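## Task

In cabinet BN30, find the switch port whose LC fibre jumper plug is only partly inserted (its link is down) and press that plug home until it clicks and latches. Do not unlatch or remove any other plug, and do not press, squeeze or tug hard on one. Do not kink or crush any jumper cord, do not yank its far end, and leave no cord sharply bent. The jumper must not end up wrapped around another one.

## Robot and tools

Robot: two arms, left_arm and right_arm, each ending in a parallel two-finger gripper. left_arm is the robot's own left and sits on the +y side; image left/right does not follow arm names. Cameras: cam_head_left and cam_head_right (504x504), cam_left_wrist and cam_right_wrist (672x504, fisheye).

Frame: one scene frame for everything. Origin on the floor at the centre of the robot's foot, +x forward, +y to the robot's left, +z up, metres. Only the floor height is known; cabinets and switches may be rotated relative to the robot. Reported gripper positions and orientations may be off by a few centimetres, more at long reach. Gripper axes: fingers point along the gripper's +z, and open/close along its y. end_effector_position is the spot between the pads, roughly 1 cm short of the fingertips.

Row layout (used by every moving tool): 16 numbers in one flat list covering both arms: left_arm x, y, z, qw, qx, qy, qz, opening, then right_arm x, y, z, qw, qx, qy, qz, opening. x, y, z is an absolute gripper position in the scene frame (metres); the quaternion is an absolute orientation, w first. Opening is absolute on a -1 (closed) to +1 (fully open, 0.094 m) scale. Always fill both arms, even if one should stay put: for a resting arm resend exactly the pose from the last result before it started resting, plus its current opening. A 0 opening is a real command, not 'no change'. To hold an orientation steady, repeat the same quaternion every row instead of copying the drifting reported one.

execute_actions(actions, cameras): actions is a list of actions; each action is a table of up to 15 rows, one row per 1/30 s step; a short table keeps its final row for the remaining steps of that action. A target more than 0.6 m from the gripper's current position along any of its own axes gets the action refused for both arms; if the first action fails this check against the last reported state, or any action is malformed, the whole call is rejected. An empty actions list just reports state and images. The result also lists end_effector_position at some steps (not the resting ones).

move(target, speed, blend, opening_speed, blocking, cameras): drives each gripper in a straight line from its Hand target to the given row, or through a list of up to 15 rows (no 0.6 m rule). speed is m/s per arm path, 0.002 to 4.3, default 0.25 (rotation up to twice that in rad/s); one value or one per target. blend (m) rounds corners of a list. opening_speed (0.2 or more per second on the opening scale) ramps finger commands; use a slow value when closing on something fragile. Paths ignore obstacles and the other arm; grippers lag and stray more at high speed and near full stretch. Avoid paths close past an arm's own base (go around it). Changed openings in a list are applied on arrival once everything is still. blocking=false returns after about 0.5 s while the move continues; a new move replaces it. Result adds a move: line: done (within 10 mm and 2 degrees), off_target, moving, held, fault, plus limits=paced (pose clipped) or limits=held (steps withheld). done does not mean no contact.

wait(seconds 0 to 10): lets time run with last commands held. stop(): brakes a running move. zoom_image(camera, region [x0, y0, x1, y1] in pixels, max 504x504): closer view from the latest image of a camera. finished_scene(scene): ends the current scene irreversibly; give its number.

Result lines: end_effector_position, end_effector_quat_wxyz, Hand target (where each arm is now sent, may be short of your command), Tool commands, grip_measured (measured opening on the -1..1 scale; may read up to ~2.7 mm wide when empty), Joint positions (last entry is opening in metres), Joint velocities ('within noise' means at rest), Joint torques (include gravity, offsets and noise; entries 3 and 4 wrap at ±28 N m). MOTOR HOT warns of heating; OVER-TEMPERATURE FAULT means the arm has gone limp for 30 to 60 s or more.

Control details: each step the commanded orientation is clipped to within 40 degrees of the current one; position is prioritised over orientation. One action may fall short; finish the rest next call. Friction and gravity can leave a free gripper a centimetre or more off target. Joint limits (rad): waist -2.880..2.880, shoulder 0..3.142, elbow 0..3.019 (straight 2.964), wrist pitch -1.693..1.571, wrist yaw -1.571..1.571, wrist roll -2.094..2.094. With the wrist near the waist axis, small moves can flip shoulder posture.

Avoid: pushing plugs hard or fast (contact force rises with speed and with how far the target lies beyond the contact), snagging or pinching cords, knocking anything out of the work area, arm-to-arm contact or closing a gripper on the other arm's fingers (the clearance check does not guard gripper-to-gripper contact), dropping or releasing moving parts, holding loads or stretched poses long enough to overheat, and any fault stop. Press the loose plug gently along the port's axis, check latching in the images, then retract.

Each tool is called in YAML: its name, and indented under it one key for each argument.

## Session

execute_actions:
  actions: []

Scene clock: 0.00 s.
left_arm: end_effector_position=(+0.5507, -0.0238, +0.8959) grip_measured=+1.000 end_effector_quat_wxyz=(-0.445, +0.375, -0.814, +0.006) | right_arm: end_effector_position=(+0.5620, -0.3948, +1.0659) grip_measured=+1.000 end_effector_quat_wxyz=(-0.203, +0.324, -0.920, +0.085)
Joint positions: left_arm=[0.595 2.535 1.307 0.957 -0.934 -0.65 0.094] | right_arm=[1.742 1.578 0.915 0.005 -0.029 -0.984 0.094]
Joint velocities: within noise
Joint torques (N m): no reading
Heat: left arm: hottest elbow 30 °C; right arm: hottest elbow 38 °C.
Hand target: left_arm +0.5568, -0.0272, +0.9030; +0.449, -0.378, +0.809, -0.012 | right_arm +0.5696, -0.3974, +1.0698; +0.210, -0.323, +0.919, -0.089
Tool commands: left_gripper/opening=+1.0 right_gripper/opening=+1.0

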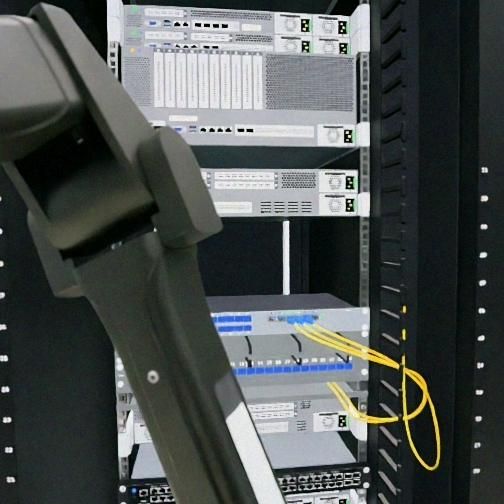

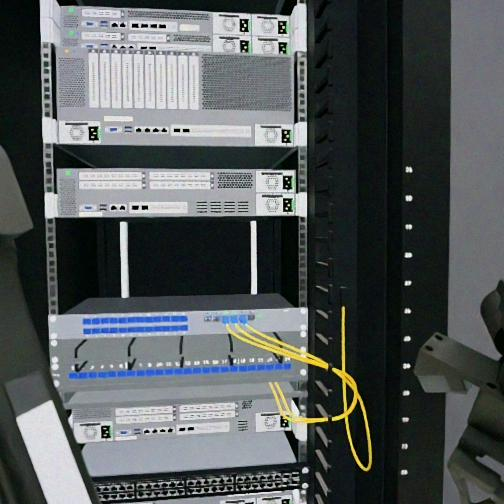

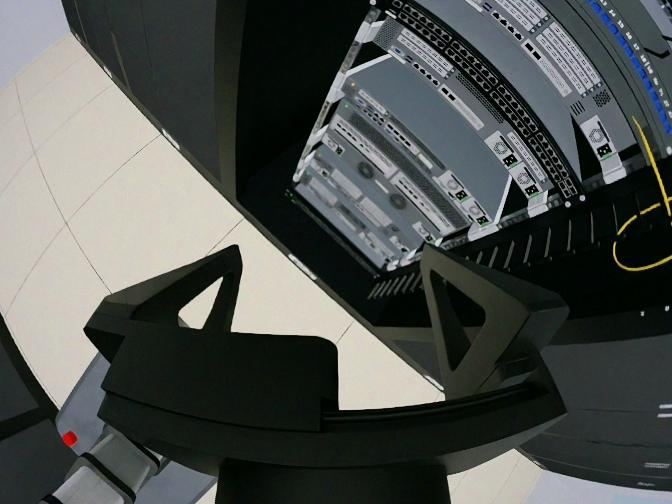

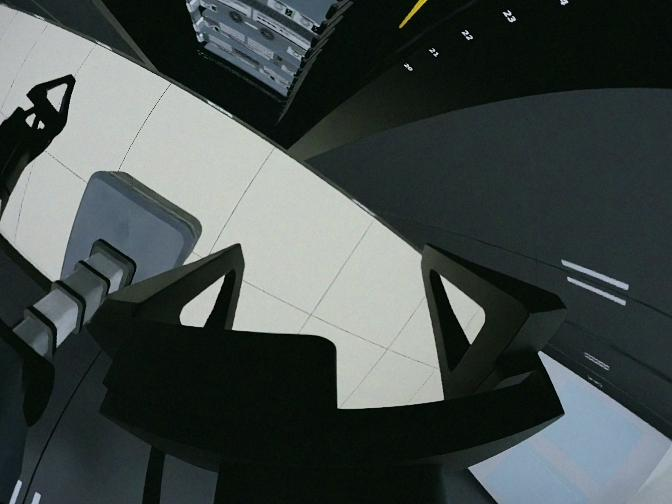

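zoom_image:
  camera: "cam_head_right"
  region: [190, 300, 290, 360]

zoom_image:
  camera: "cam_head_left"
  region: [250, 300, 350, 360]

Scaled by 5.040 from the camera's 504x504 image, which has a finer 720x720 frame.

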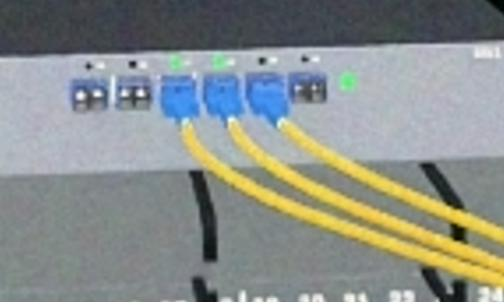

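Scaled by 5.040 from the camera's 504x504 image, which has a finer 720x720 frame.

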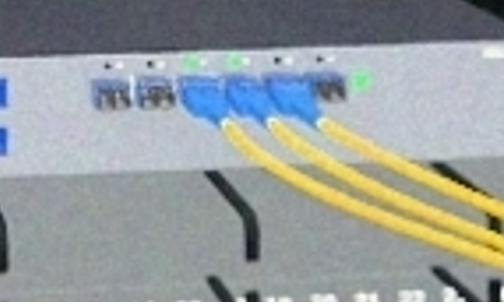

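move:
  target:
    - [0.50,0.15,1.15,0.449,-0.378,0.809,-0.012,1,0.52,-0.25,1.25,0.55,0,0.835,0,1]
    - [0.45,0.33,1.4,0.6533,0.2706,0.6533,-0.2706,1,0.58,-0.17,1.30,0.55,0,0.835,0,-1]
  speed: 0.3
  blend: 0.05

Scene clock: 48.00 s.
left_arm: end_effector_position=(+0.4406, +0.3189, +1.3945) grip_measured=+1.000 end_effector_quat_wxyz=(+0.647, +0.266, +0.657, -0.283) | right_arm: end_effector_position=(+0.5650, -0.1773, +1.2891) grip_measured=-0.994 end_effector_quat_wxyz=(-0.541, +0.002, -0.841, +0.005)
Joint positions: left_arm=[1.739 1.078 0.426 1.534 1.379 -0.433 0.094] | right_arm=[2.359 1.23 0.559 0.694 0.39 -0.223 0]
Joint velocities: within noise
Joint torques (N m): left_arm=[0.91 -6.48 6.57 2.67 -0.49 -0.1] | right_arm=[3.43 -6.12 9.73 1.94 0.09 0.15]
Heat: left arm: hottest shoulder 31 °C; right arm: hottest elbow 40 °C.
Hand target: left_arm +0.4495, +0.3297, +1.4001; +0.653, +0.271, +0.654, -0.270 | right_arm +0.5791, -0.1702, +1.3002; +0.550, +0.000, +0.835, +0.000
Off the commanded pose: left_arm 0.016 m, 2 deg | right_arm 0.020 m, 1 deg.
move: off_target (left_arm, right_arm); target 2's new opening was sent with right_arm's hand 0.020 m and 1 deg from that target

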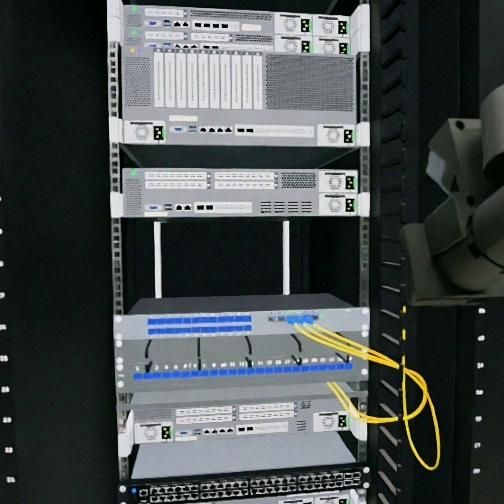

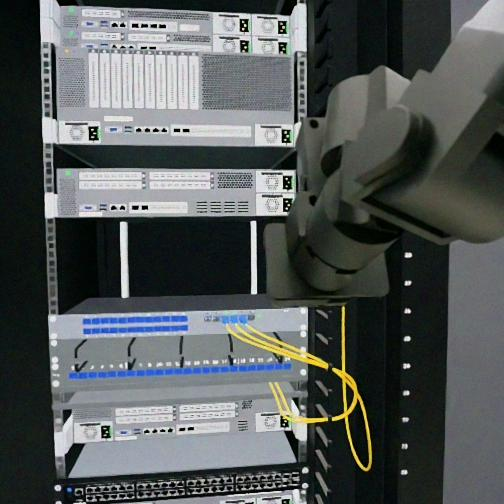

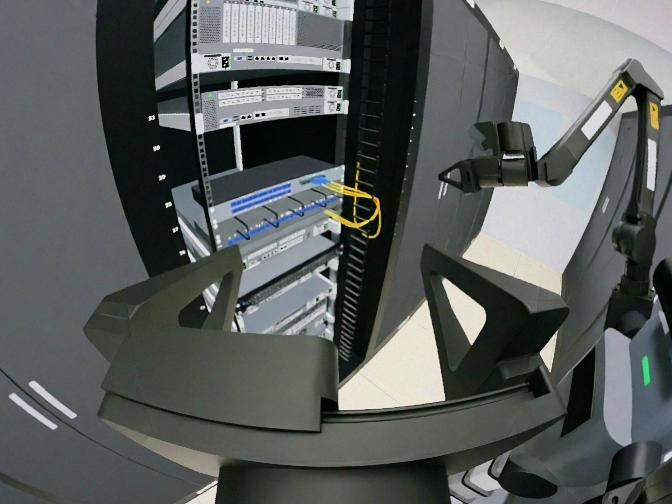

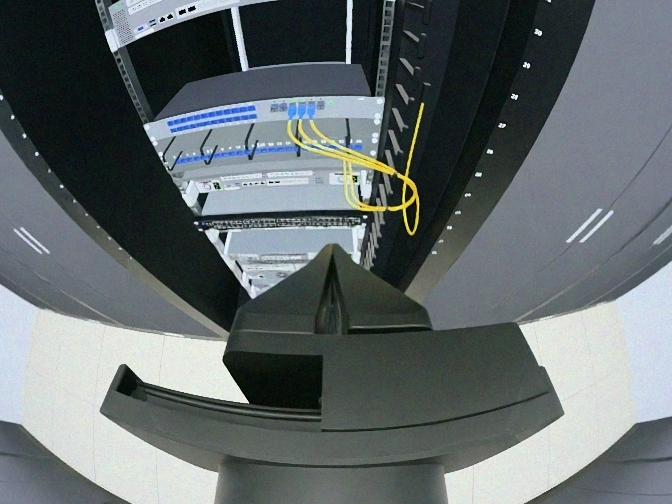

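zoom_image:
  camera: "cam_right_wrist"
  region: [255, 85, 355, 160]

zoom_image:
  camera: "cam_head_right"
  region: [200, 305, 270, 355]

Scaled by 5.040 from the camera's 672x504 image, which has a finer 960x720 frame.

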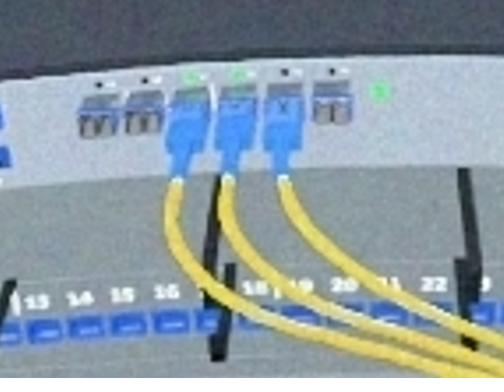

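Scaled by 7.200 from the camera's 504x504 image, which has a finer 720x720 frame.

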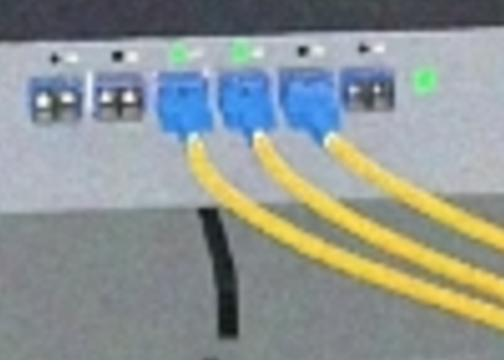

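move:
  target:
    - [0.45,0.33,1.4,0.6533,0.2706,0.6533,-0.2706,1,0.62,-0.16,1.33,0.3428,-0.6184,0.6184,-0.3428,-1]
    - [0.45,0.33,1.4,0.6533,0.2706,0.6533,-0.2706,1,0.76,-0.14,1.30,0.3428,-0.6184,0.6184,-0.3428,-1]
  speed: [0.3,0.2]

Scene clock: 73.43 s.
left_arm: end_effector_position=(+0.4407, +0.3189, +1.3944) grip_measured=+1.000 end_effector_quat_wxyz=(+0.647, +0.265, +0.657, -0.284) | right_arm: end_effector_position=(+0.7400, -0.1316, +1.2905) grip_measured=-0.994 end_effector_quat_wxyz=(-0.340, +0.626, -0.619, +0.332)
Joint positions: left_arm=[1.739 1.079 0.426 1.537 1.379 -0.437 0.094] | right_arm=[2.354 1.524 1.164 0.215 0.391 -1.723 0]
Joint velocities: within noise
Joint torques (N m): left_arm=[0.73 -6.12 6.83 2.78 -0.47 -0.16] | right_arm=[3.25 -11.4 12.63 1.95 -0.11 0.13]
Heat: left arm: hottest elbow 31 °C; right arm: hottest elbow 43 °C.
Hand target: left_arm +0.4495, +0.3297, +1.3999; +0.653, +0.270, +0.654, -0.270 | right_arm +0.7587, -0.1403, +1.3005; -0.343, +0.618, -0.618, +0.343
Off the commanded pose: left_arm 0.016 m, 2 deg | right_arm 0.024 m, 2 deg.
move: off_target (left_arm, right_arm)

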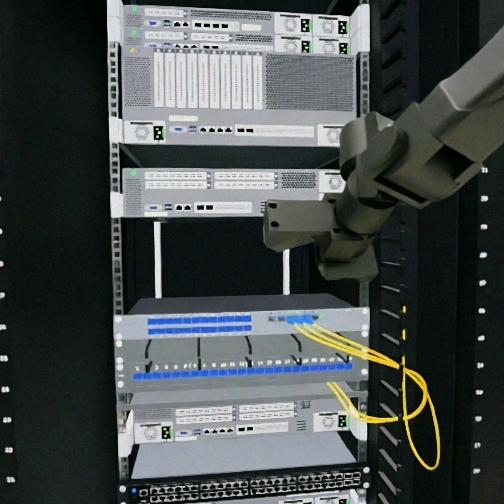

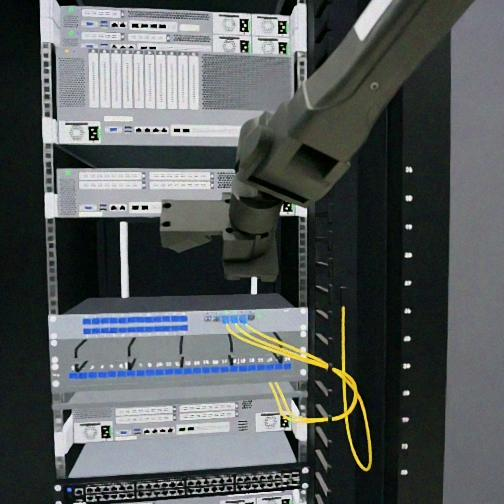

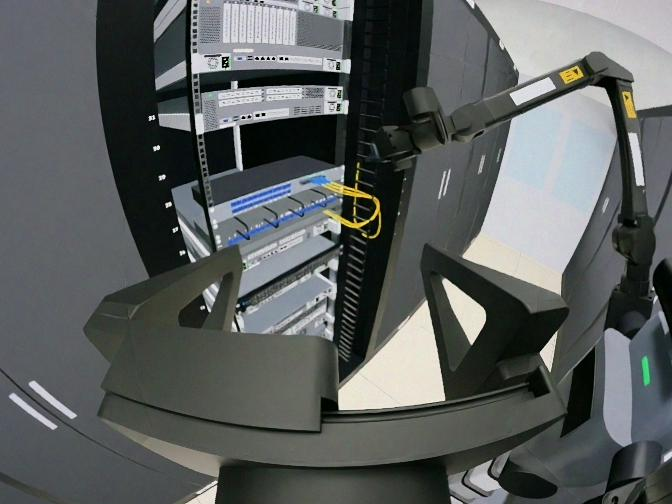

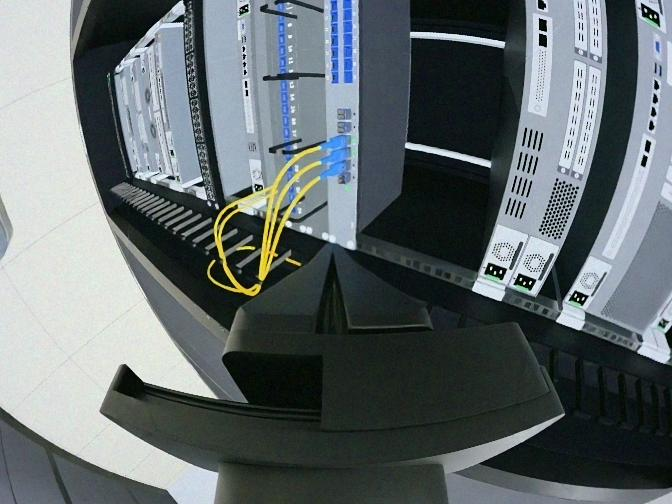

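zoom_image:
  camera: "cam_right_wrist"
  region: [280, 100, 380, 200]

zoom_image:
  camera: "cam_left_wrist"
  region: [290, 165, 390, 240]

Scaled by 5.040 from the camera's 672x504 image, which has a finer 960x720 frame.

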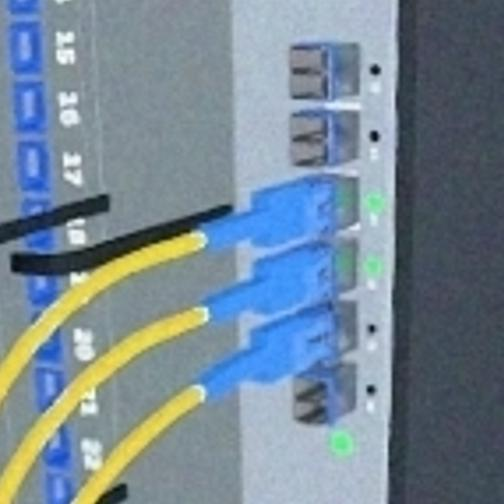

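Scaled by 5.040 from the camera's 672x504 image, which has a finer 960x720 frame.

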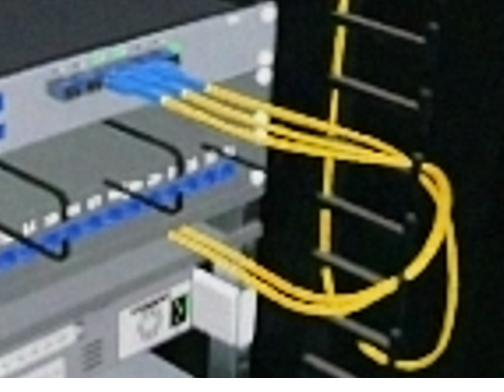

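move:
  target: [0.45,0.33,1.4,0.6533,0.2706,0.6533,-0.2706,1,0.870,-0.152,1.23,0.3428,-0.6184,0.6184,-0.3428,-1]
  speed: 0.12

zoom_image:
  camera: "cam_right_wrist"
  region: [270, 150, 370, 250]

zoom_image:
  camera: "cam_head_right"
  region: [200, 290, 270, 350]

Scene clock: 93.67 s.
left_arm: end_effector_position=(+0.4407, +0.3189, +1.3945) grip_measured=+1.000 end_effector_quat_wxyz=(+0.647, +0.265, +0.657, -0.283) | right_arm: end_effector_position=(+0.8511, -0.1413, +1.2203) grip_measured=-0.994 end_effector_quat_wxyz=(-0.339, +0.626, -0.620, +0.330)
Joint positions: left_arm=[1.739 1.079 0.426 1.538 1.379 -0.437 0.094] | right_arm=[2.257 1.83 1.526 0.161 0.296 -1.735 0]
Joint velocities: within noise
Joint torques (N m): left_arm=[0.91 -5.66 6.86 2.78 -0.53 -0.07] | right_arm=[4.25 -15.62 12.88 1.87 -0.11 0.12]
Heat: left arm: hottest elbow 31 °C; right arm: hottest elbow 46 °C.
Hand target: left_arm +0.4495, +0.3297, +1.4000; +0.653, +0.271, +0.654, -0.270 | right_arm +0.8685, -0.1523, +1.2304; -0.343, +0.618, -0.618, +0.343
Off the commanded pose: left_arm 0.016 m, 2 deg | right_arm 0.024 m, 2 deg.
move: off_target (left_arm, right_arm)

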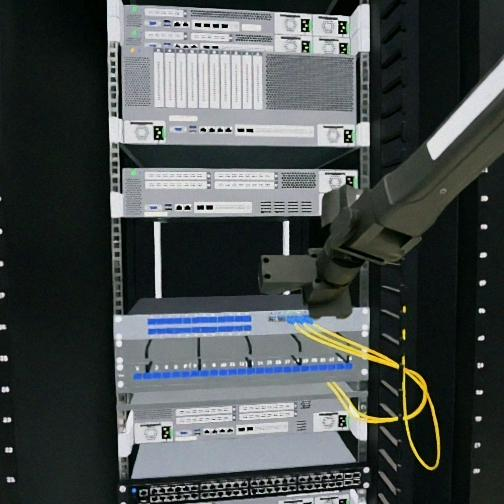

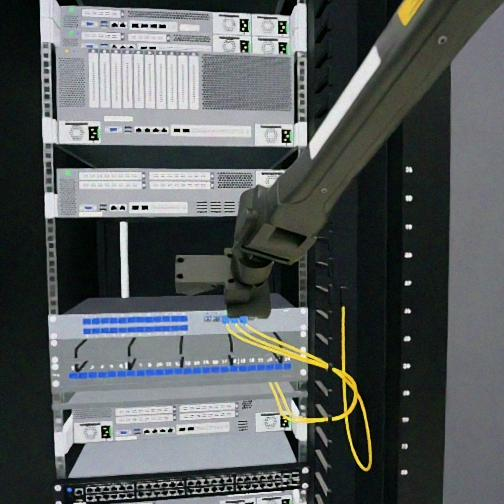

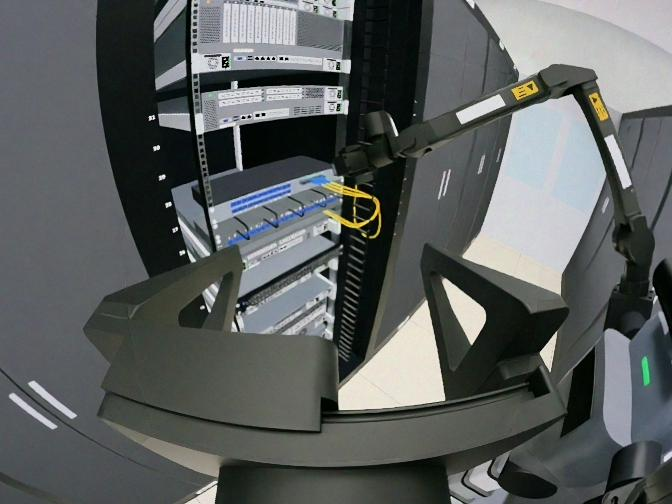

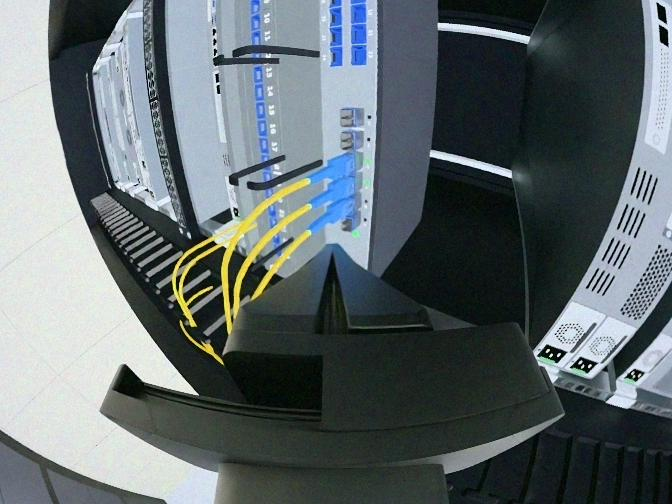

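Scaled by 5.040 from the camera's 672x504 image, which has a finer 960x720 frame.

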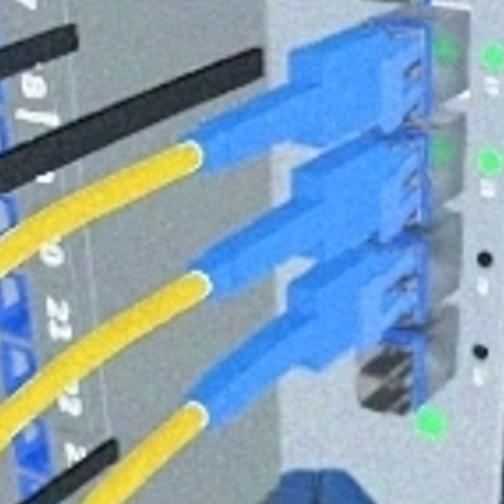

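Scaled by 7.200 from the camera's 504x504 image, which has a finer 720x720 frame.

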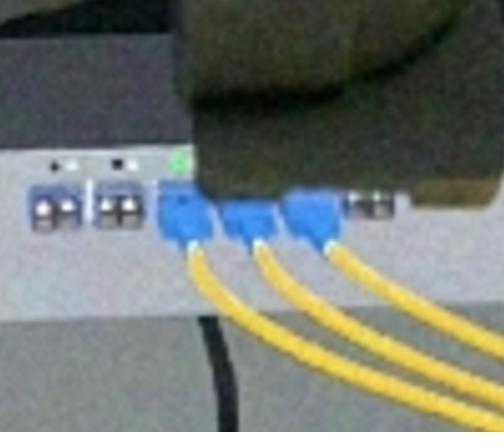

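zoom_image:
  camera: "cam_right_wrist"
  region: [305, 190, 365, 240]

Scaled by 8.400 from the camera's 672x504 image, which has a finer 960x720 frame.

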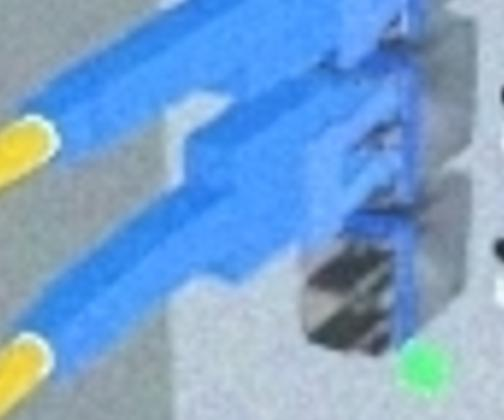

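zoom_image:
  camera: "cam_left_wrist"
  region: [295, 165, 345, 205]

Scaled by 10.080 from the camera's 672x504 image, which has a finer 960x720 frame.

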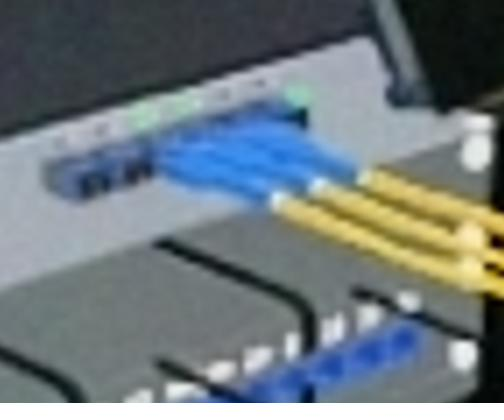

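move:
  target: [0.70,0.14,1.20,0.6533,0.2706,0.6533,-0.2706,1,0.870,-0.152,1.23,0.3428,-0.6184,0.6184,-0.3428,-1]
  speed: 0.25
  cameras: ["cam_left_wrist"]

Scene clock: 132.03 s.
left_arm: end_effector_position=(+0.6909, +0.1500, +1.1978) grip_measured=+1.000 end_effector_quat_wxyz=(+0.649, +0.263, +0.661, -0.270) | right_arm: end_effector_position=(+0.8511, -0.1413, +1.2202) grip_measured=-0.994 end_effector_quat_wxyz=(-0.339, +0.626, -0.620, +0.330)
Joint positions: left_arm=[1.136 1.832 1.024 1.028 0.808 0.288 0.094] | right_arm=[2.257 1.83 1.526 0.161 0.296 -1.736 0]
Joint velocities: within noise
Joint torques (N m): left_arm=[-6.07 -16.73 6 1.83 0.15 0.14] | right_arm=[4.31 -15.56 12.93 1.95 -0.1 0.13]
Heat: left arm: hottest elbow 32 °C; right arm: hottest elbow 48 °C.
Hand target: left_arm +0.6994, +0.1402, +1.2003; +0.653, +0.270, +0.653, -0.270 | right_arm +0.8685, -0.1523, +1.2304; -0.343, +0.618, -0.618, +0.343
Off the commanded pose: left_arm 0.014 m, 1 deg | right_arm 0.024 m, 2 deg.
move: off_target (left_arm, right_arm)
Images, in order (width x height): cam_left_wrist 672x504.

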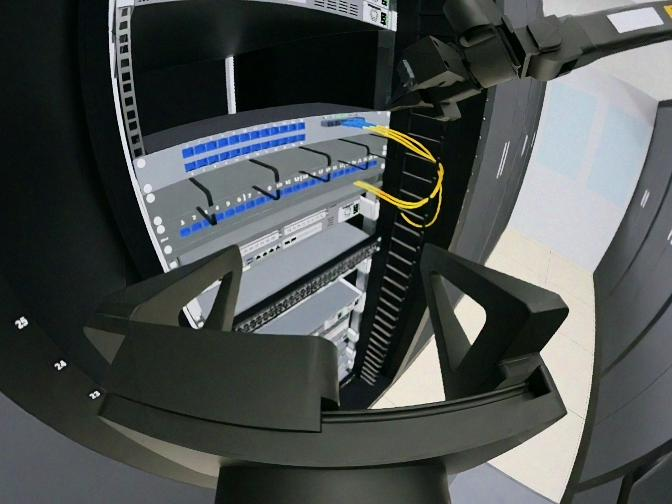

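zoom_image:
  camera: "cam_left_wrist"
  region: [310, 85, 420, 155]

zoom_image:
  camera: "cam_left_wrist"
  region: [325, 105, 385, 140]

Scaled by 4.582 from the camera's 672x504 image, which has a finer 960x720 frame.

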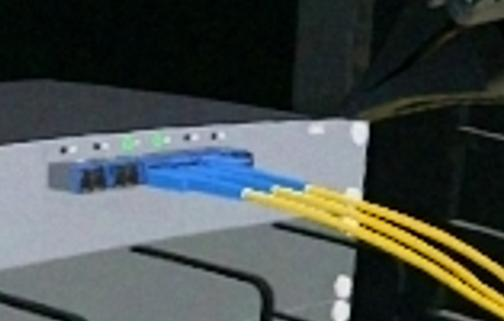

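Scaled by 8.400 from the camera's 672x504 image, which has a finer 960x720 frame.

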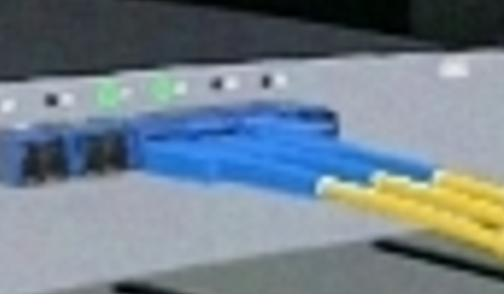

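move:
  target:
    - [0.72,0.12,1.17,0.6533,0.2706,0.6533,-0.2706,1,0.80,-0.15,1.32,0.1564,0,0.9877,0,-0.8]
    - [0.72,0.12,1.17,0.6533,0.2706,0.6533,-0.2706,1,0.87,-0.15,1.27,0.1564,0,0.9877,0,-0.8]
  speed: [0.3,0.15]

zoom_image:
  camera: "cam_left_wrist"
  region: [310, 85, 420, 155]

Scene clock: 220.53 s.
left_arm: end_effector_position=(+0.7123, +0.1352, +1.1683) grip_measured=+1.000 end_effector_quat_wxyz=(+0.649, +0.263, +0.662, -0.268) | right_arm: end_effector_position=(+0.8563, -0.1402, +1.2604) grip_measured=-0.802 end_effector_quat_wxyz=(-0.143, +0.009, -0.990, +0.000)
Joint positions: left_arm=[1.117 1.93 1.116 1.027 0.784 0.297 0.094] | right_arm=[2.286 2.072 2.393 -1.208 0.356 0.087 0.009]
Joint velocities: within noise
Joint torques (N m): left_arm=[-6.83 -16.73 5.85 2.24 0.13 0.1] | right_arm=[5.13 -18.49 14.64 0.83 0.1 0.12]
Heat: left arm: hottest elbow 31 °C; right arm: hottest elbow 51 °C.
Hand target: left_arm +0.7192, +0.1202, +1.1702; +0.653, +0.270, +0.653, -0.271 | right_arm +0.8690, -0.1501, +1.2702; +0.157, +0.000, +0.988, +0.000
Off the commanded pose: left_arm 0.017 m, 2 deg | right_arm 0.019 m, 2 deg.
move: off_target (left_arm, right_arm)

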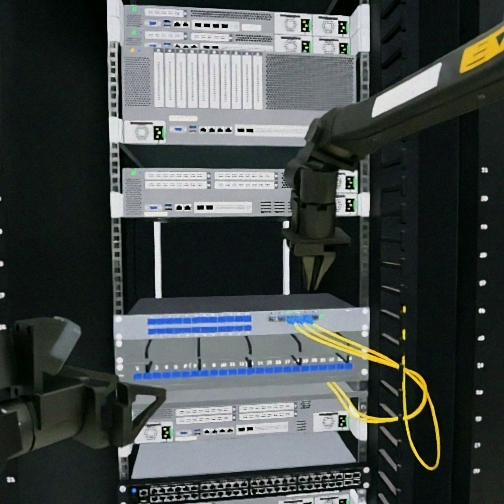

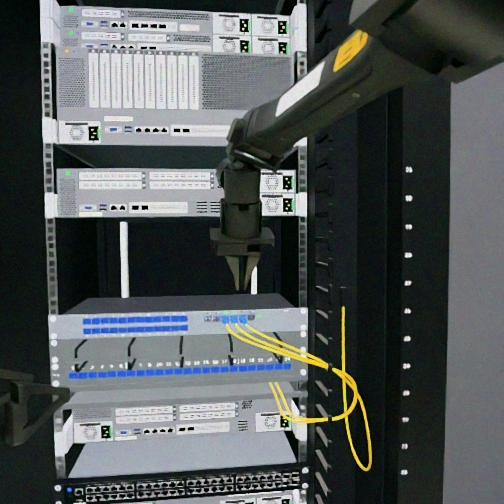

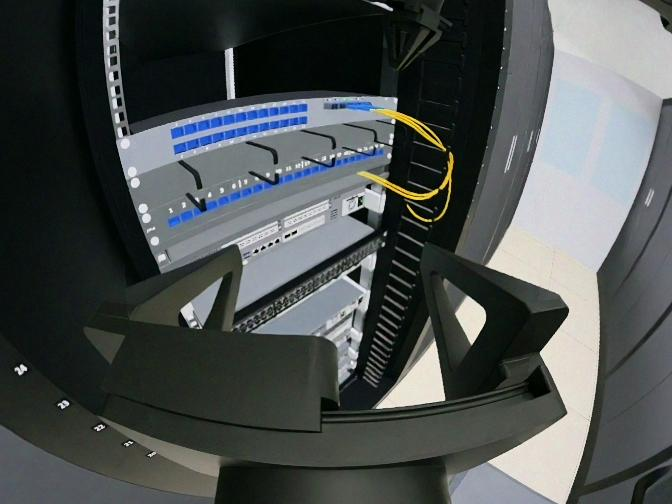

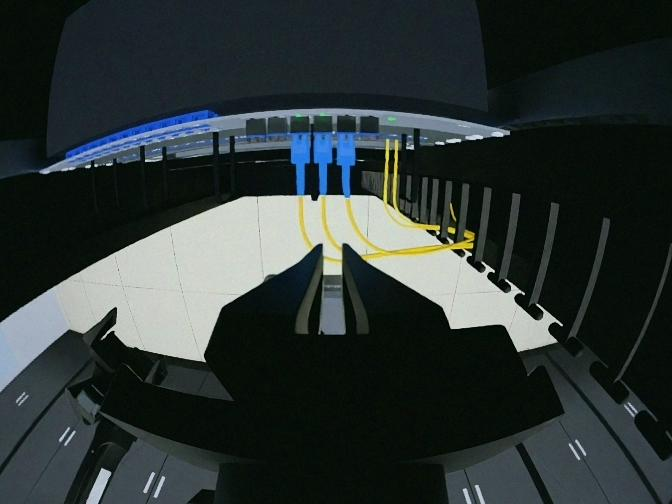

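Scaled by 4.582 from the camera's 672x504 image, which has a finer 960x720 frame.

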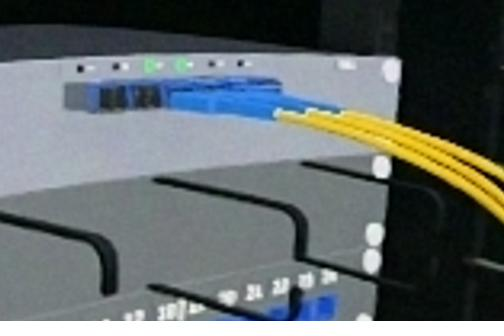

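zoom_image:
  camera: "cam_right_wrist"
  region: [275, 105, 395, 265]

Scaled by 3.150 from the camera's 672x504 image, which has a finer 960x720 frame.

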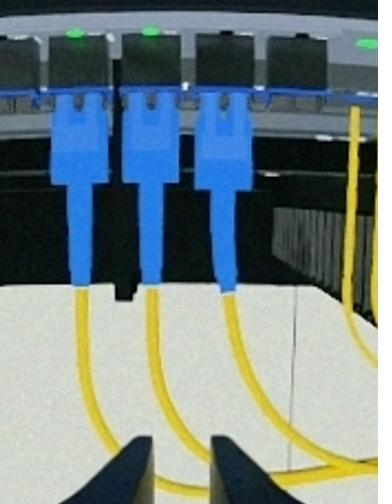

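move:
  target: [0.72,0.12,1.17,0.6533,0.2706,0.6533,-0.2706,1,0.893,-0.159,1.22,0.1564,0,0.9877,0,-0.81]
  speed: 0.12

zoom_image:
  camera: "cam_left_wrist"
  region: [310, 65, 420, 135]

zoom_image:
  camera: "cam_right_wrist"
  region: [275, 145, 395, 265]

zoom_image:
  camera: "cam_head_right"
  region: [200, 290, 270, 350]

Scene clock: 240.93 s.
left_arm: end_effector_position=(+0.7124, +0.1350, +1.1684) grip_measured=+1.000 end_effector_quat_wxyz=(+0.649, +0.263, +0.662, -0.268) | right_arm: end_effector_position=(+0.8801, -0.1494, +1.2101) grip_measured=-0.808 end_effector_quat_wxyz=(-0.143, +0.005, -0.990, +0.000)
Joint positions: left_arm=[1.117 1.93 1.116 1.027 0.784 0.297 0.094] | right_arm=[2.245 2.2 2.522 -1.199 0.33 0.064 0.009]
Joint velocities: within noise
Joint torques (N m): left_arm=[-6.95 -17.96 5.97 2.1 0.11 0.11] | right_arm=[5.25 -19.43 14.75 1.16 0.08 0.04]
Heat: left arm: hottest elbow 32 °C; right arm: hottest elbow 55 °C.
Hand target: left_arm +0.7192, +0.1201, +1.1702; +0.653, +0.270, +0.653, -0.271 | right_arm +0.8919, -0.1593, +1.2203; +0.158, +0.000, +0.987, +0.000
Off the commanded pose: left_arm 0.017 m, 1 deg | right_arm 0.019 m, 2 deg.
move: off_target (left_arm, right_arm)

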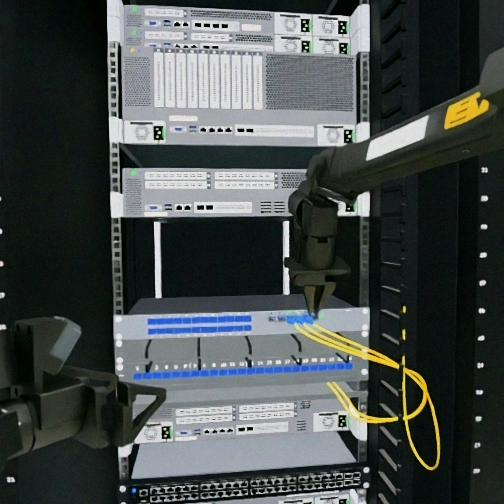

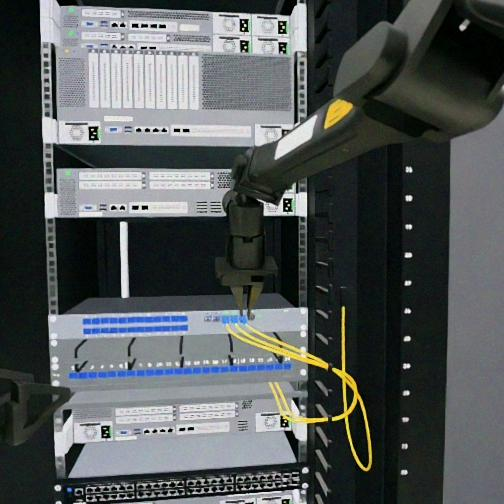

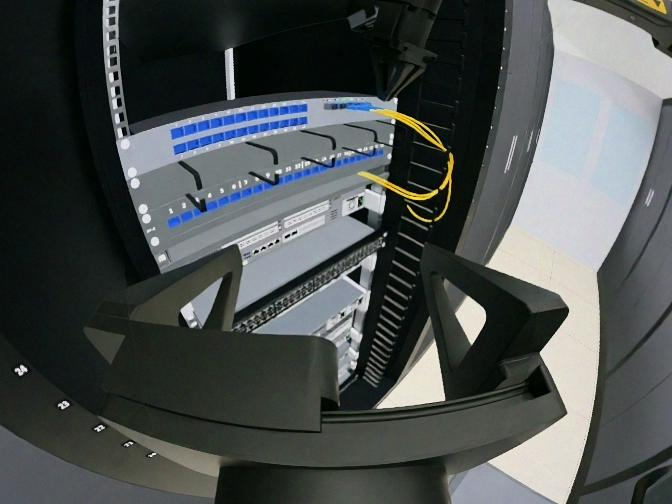

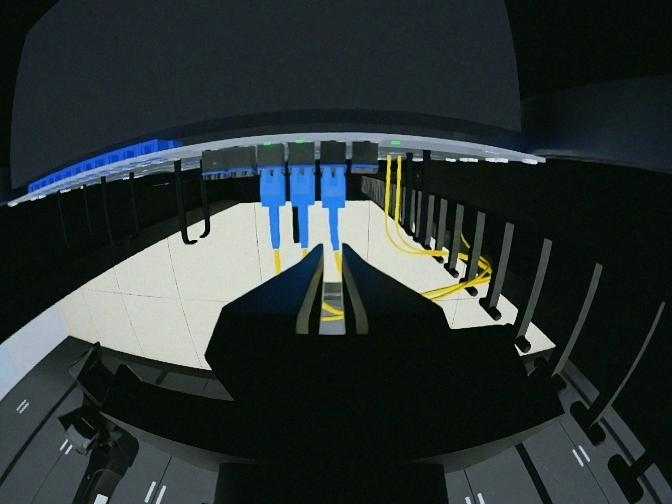

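Scaled by 4.582 from the camera's 672x504 image, which has a finer 960x720 frame.

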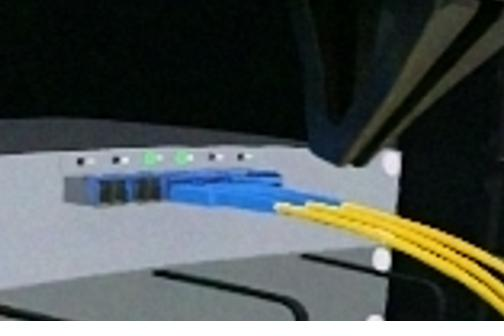

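Scaled by 4.200 from the camera's 672x504 image, which has a finer 960x720 frame.

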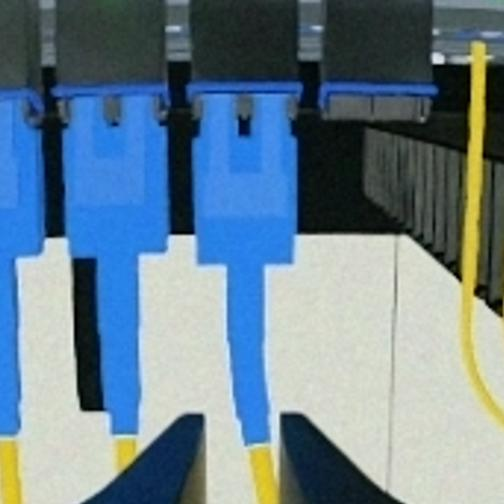

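Scaled by 7.200 from the camera's 504x504 image, which has a finer 720x720 frame.

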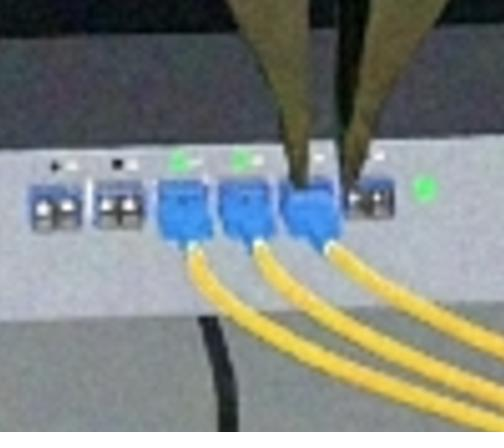

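move:
  target: [0.72,0.12,1.17,0.6533,0.2706,0.6533,-0.2706,1,0.892,-0.1595,1.202,0.1564,0,0.9877,0,-0.81]
  speed: 0.06
  cameras: ["cam_left_wrist","cam_right_wrist","cam_head_right"]

zoom_image:
  camera: "cam_left_wrist"
  region: [330, 85, 410, 135]

zoom_image:
  camera: "cam_right_wrist"
  region: [275, 165, 395, 265]

zoom_image:
  camera: "cam_head_right"
  region: [215, 300, 265, 340]

Scene clock: 251.07 s.
left_arm: end_effector_position=(+0.7124, +0.1350, +1.1684) grip_measured=+1.000 end_effector_quat_wxyz=(+0.649, +0.263, +0.662, -0.268) | right_arm: end_effector_position=(+0.8843, -0.1485, +1.2093) grip_measured=-0.808 end_effector_quat_wxyz=(-0.151, +0.004, -0.989, -0.003)
Joint positions: left_arm=[1.117 1.93 1.116 1.027 0.784 0.297 0.094] | right_arm=[2.244 2.202 2.522 -1.179 0.325 0.059 0.009]
Joint velocities: within noise
Joint torques (N m): left_arm=[-7.59 -16.62 5.96 2.14 0.14 0.14] | right_arm=[4.78 -18.37 11.59 2.02 0.06 0.06]
Heat: left arm: hottest elbow 32 °C; right arm: hottest elbow 57 °C.
Hand target: left_arm +0.7192, +0.1202, +1.1701; +0.653, +0.270, +0.653, -0.271 | right_arm +0.8914, -0.1598, +1.2021; +0.157, +0.000, +0.988, +0.000
Off the commanded pose: left_arm 0.017 m, 1 deg | right_arm 0.015 m, 1 deg.
move: off_target (left_arm, right_arm)
Images, in order (width x height): cam_head_right 504x504, cam_left_wrist 672x504, cam_right_wrist 672x504.

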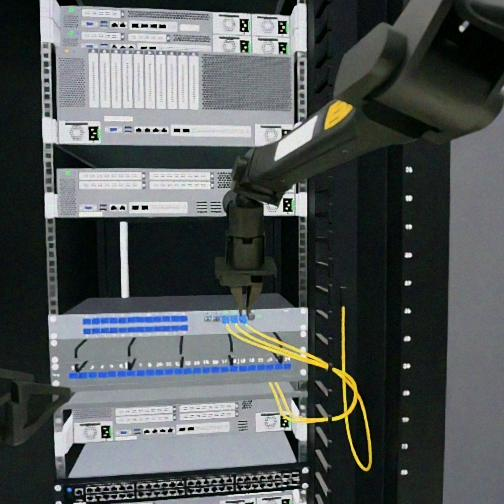

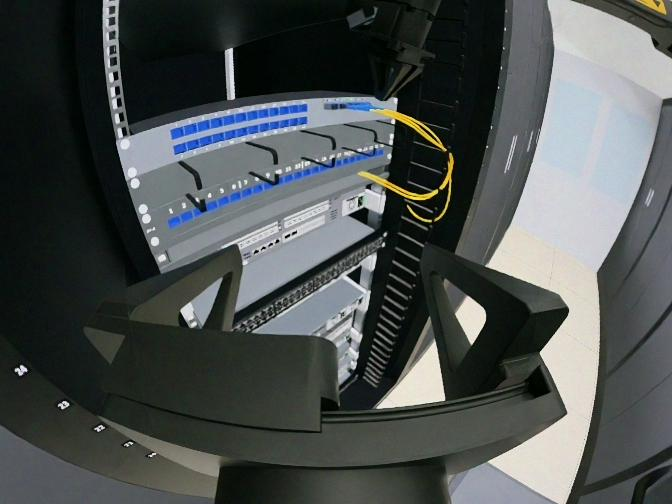

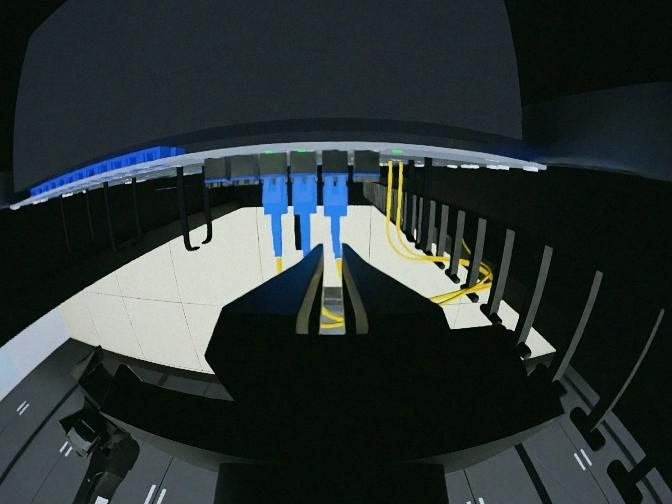

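Scaled by 6.300 from the camera's 672x504 image, which has a finer 960x720 frame.

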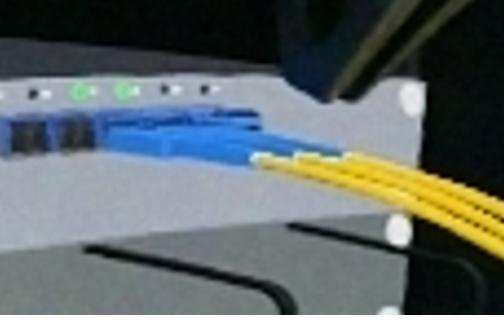

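Scaled by 4.200 from the camera's 672x504 image, which has a finer 960x720 frame.

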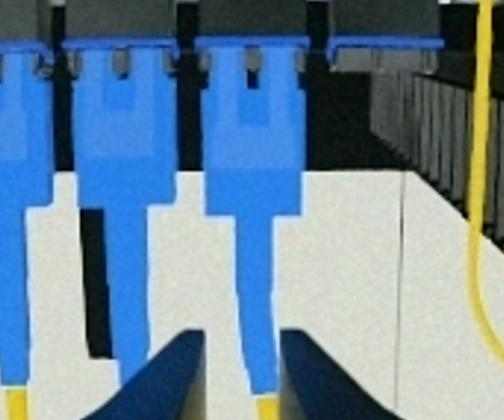

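Scaled by 10.080 from the camera's 504x504 image, which has a finer 720x720 frame.

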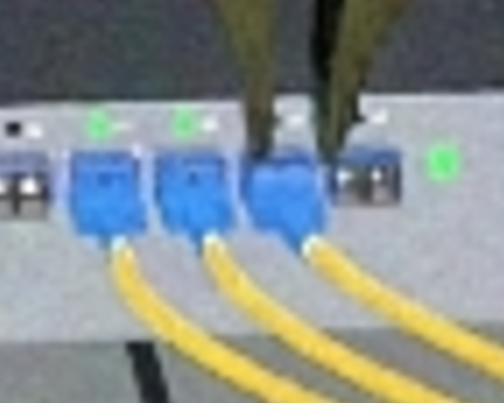

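move:
  target: [0.72,0.12,1.17,0.6533,0.2706,0.6533,-0.2706,1,0.887,-0.161,1.187,0.1564,0,0.9877,0,-0.81]
  speed: 0.06
  cameras: ["cam_left_wrist","cam_right_wrist","cam_head_right"]

zoom_image:
  camera: "cam_left_wrist"
  region: [330, 85, 410, 135]

zoom_image:
  camera: "cam_right_wrist"
  region: [275, 165, 395, 265]

zoom_image:
  camera: "cam_head_right"
  region: [215, 300, 265, 340]

Scene clock: 259.70 s.
left_arm: end_effector_position=(+0.7124, +0.1350, +1.1684) grip_measured=+1.000 end_effector_quat_wxyz=(+0.649, +0.263, +0.662, -0.268) | right_arm: end_effector_position=(+0.8851, -0.1477, +1.1942) grip_measured=-0.808 end_effector_quat_wxyz=(-0.156, +0.003, -0.988, -0.004)
Joint positions: left_arm=[1.117 1.93 1.116 1.027 0.784 0.297 0.094] | right_arm=[2.239 2.202 2.482 -1.127 0.321 0.054 0.009]
Joint velocities: within noise
Joint torques (N m): left_arm=[-8.18 -17.38 6.04 2.19 0.12 0.1] | right_arm=[4.78 -21.01 8.73 2.07 0.05 0.06]
Heat: left arm: hottest elbow 32 °C; right arm: hottest elbow 56 °C.
Hand target: left_arm +0.7192, +0.1202, +1.1701; +0.653, +0.270, +0.653, -0.271 | right_arm +0.8867, -0.1609, +1.1871; +0.156, +0.000, +0.988, +0.000
Off the commanded pose: left_arm 0.017 m, 1 deg | right_arm 0.015 m, 1 deg.
move: off_target (left_arm, right_arm)
Images, in order (width x height): cam_head_right 504x504, cam_left_wrist 672x504, cam_right_wrist 672x504.

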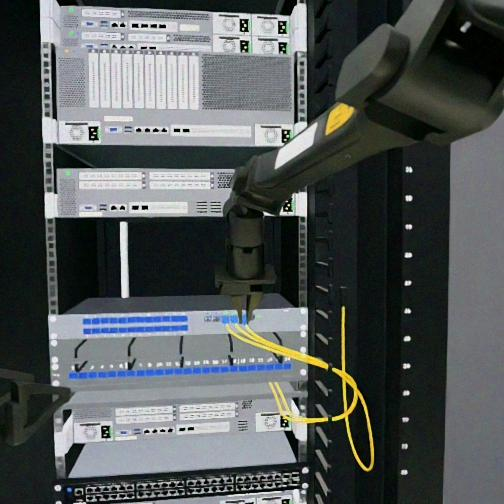

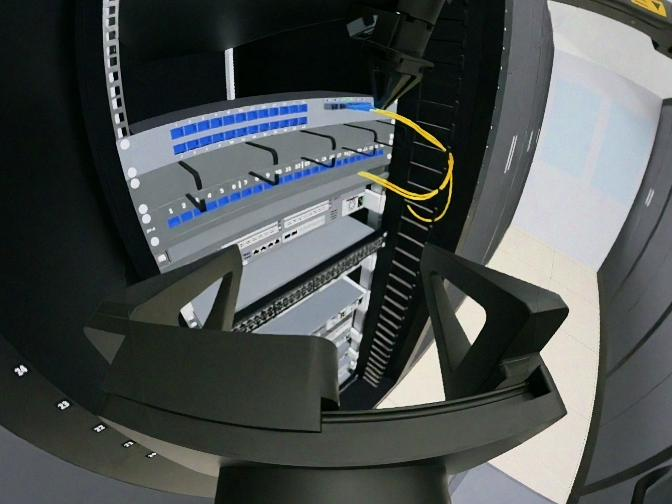

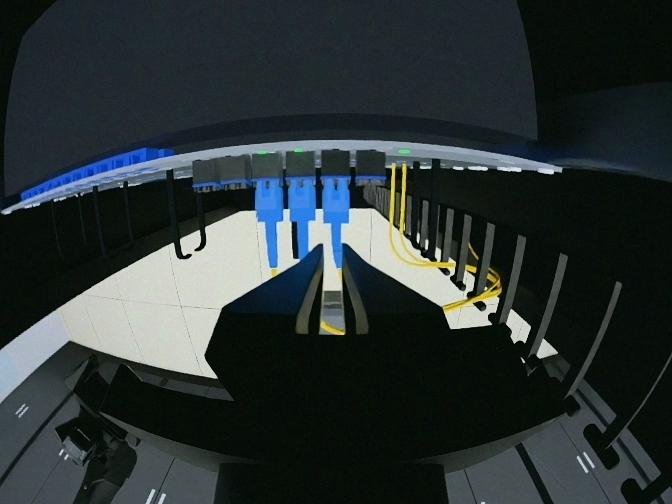

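Scaled by 6.300 from the camera's 672x504 image, which has a finer 960x720 frame.

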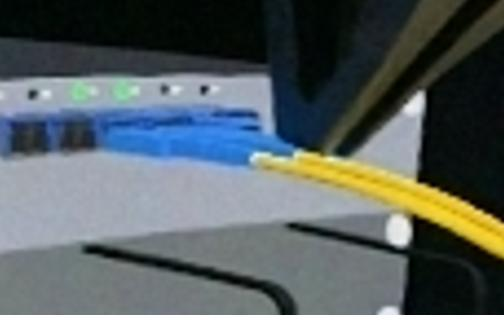

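Scaled by 4.200 from the camera's 672x504 image, which has a finer 960x720 frame.

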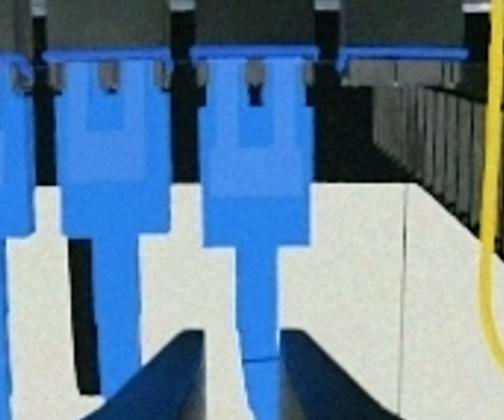

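Scaled by 10.080 from the camera's 504x504 image, which has a finer 720x720 frame.

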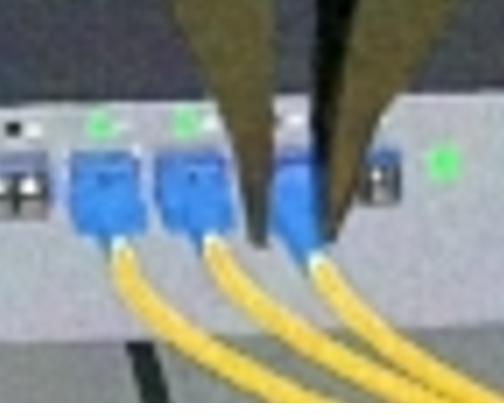

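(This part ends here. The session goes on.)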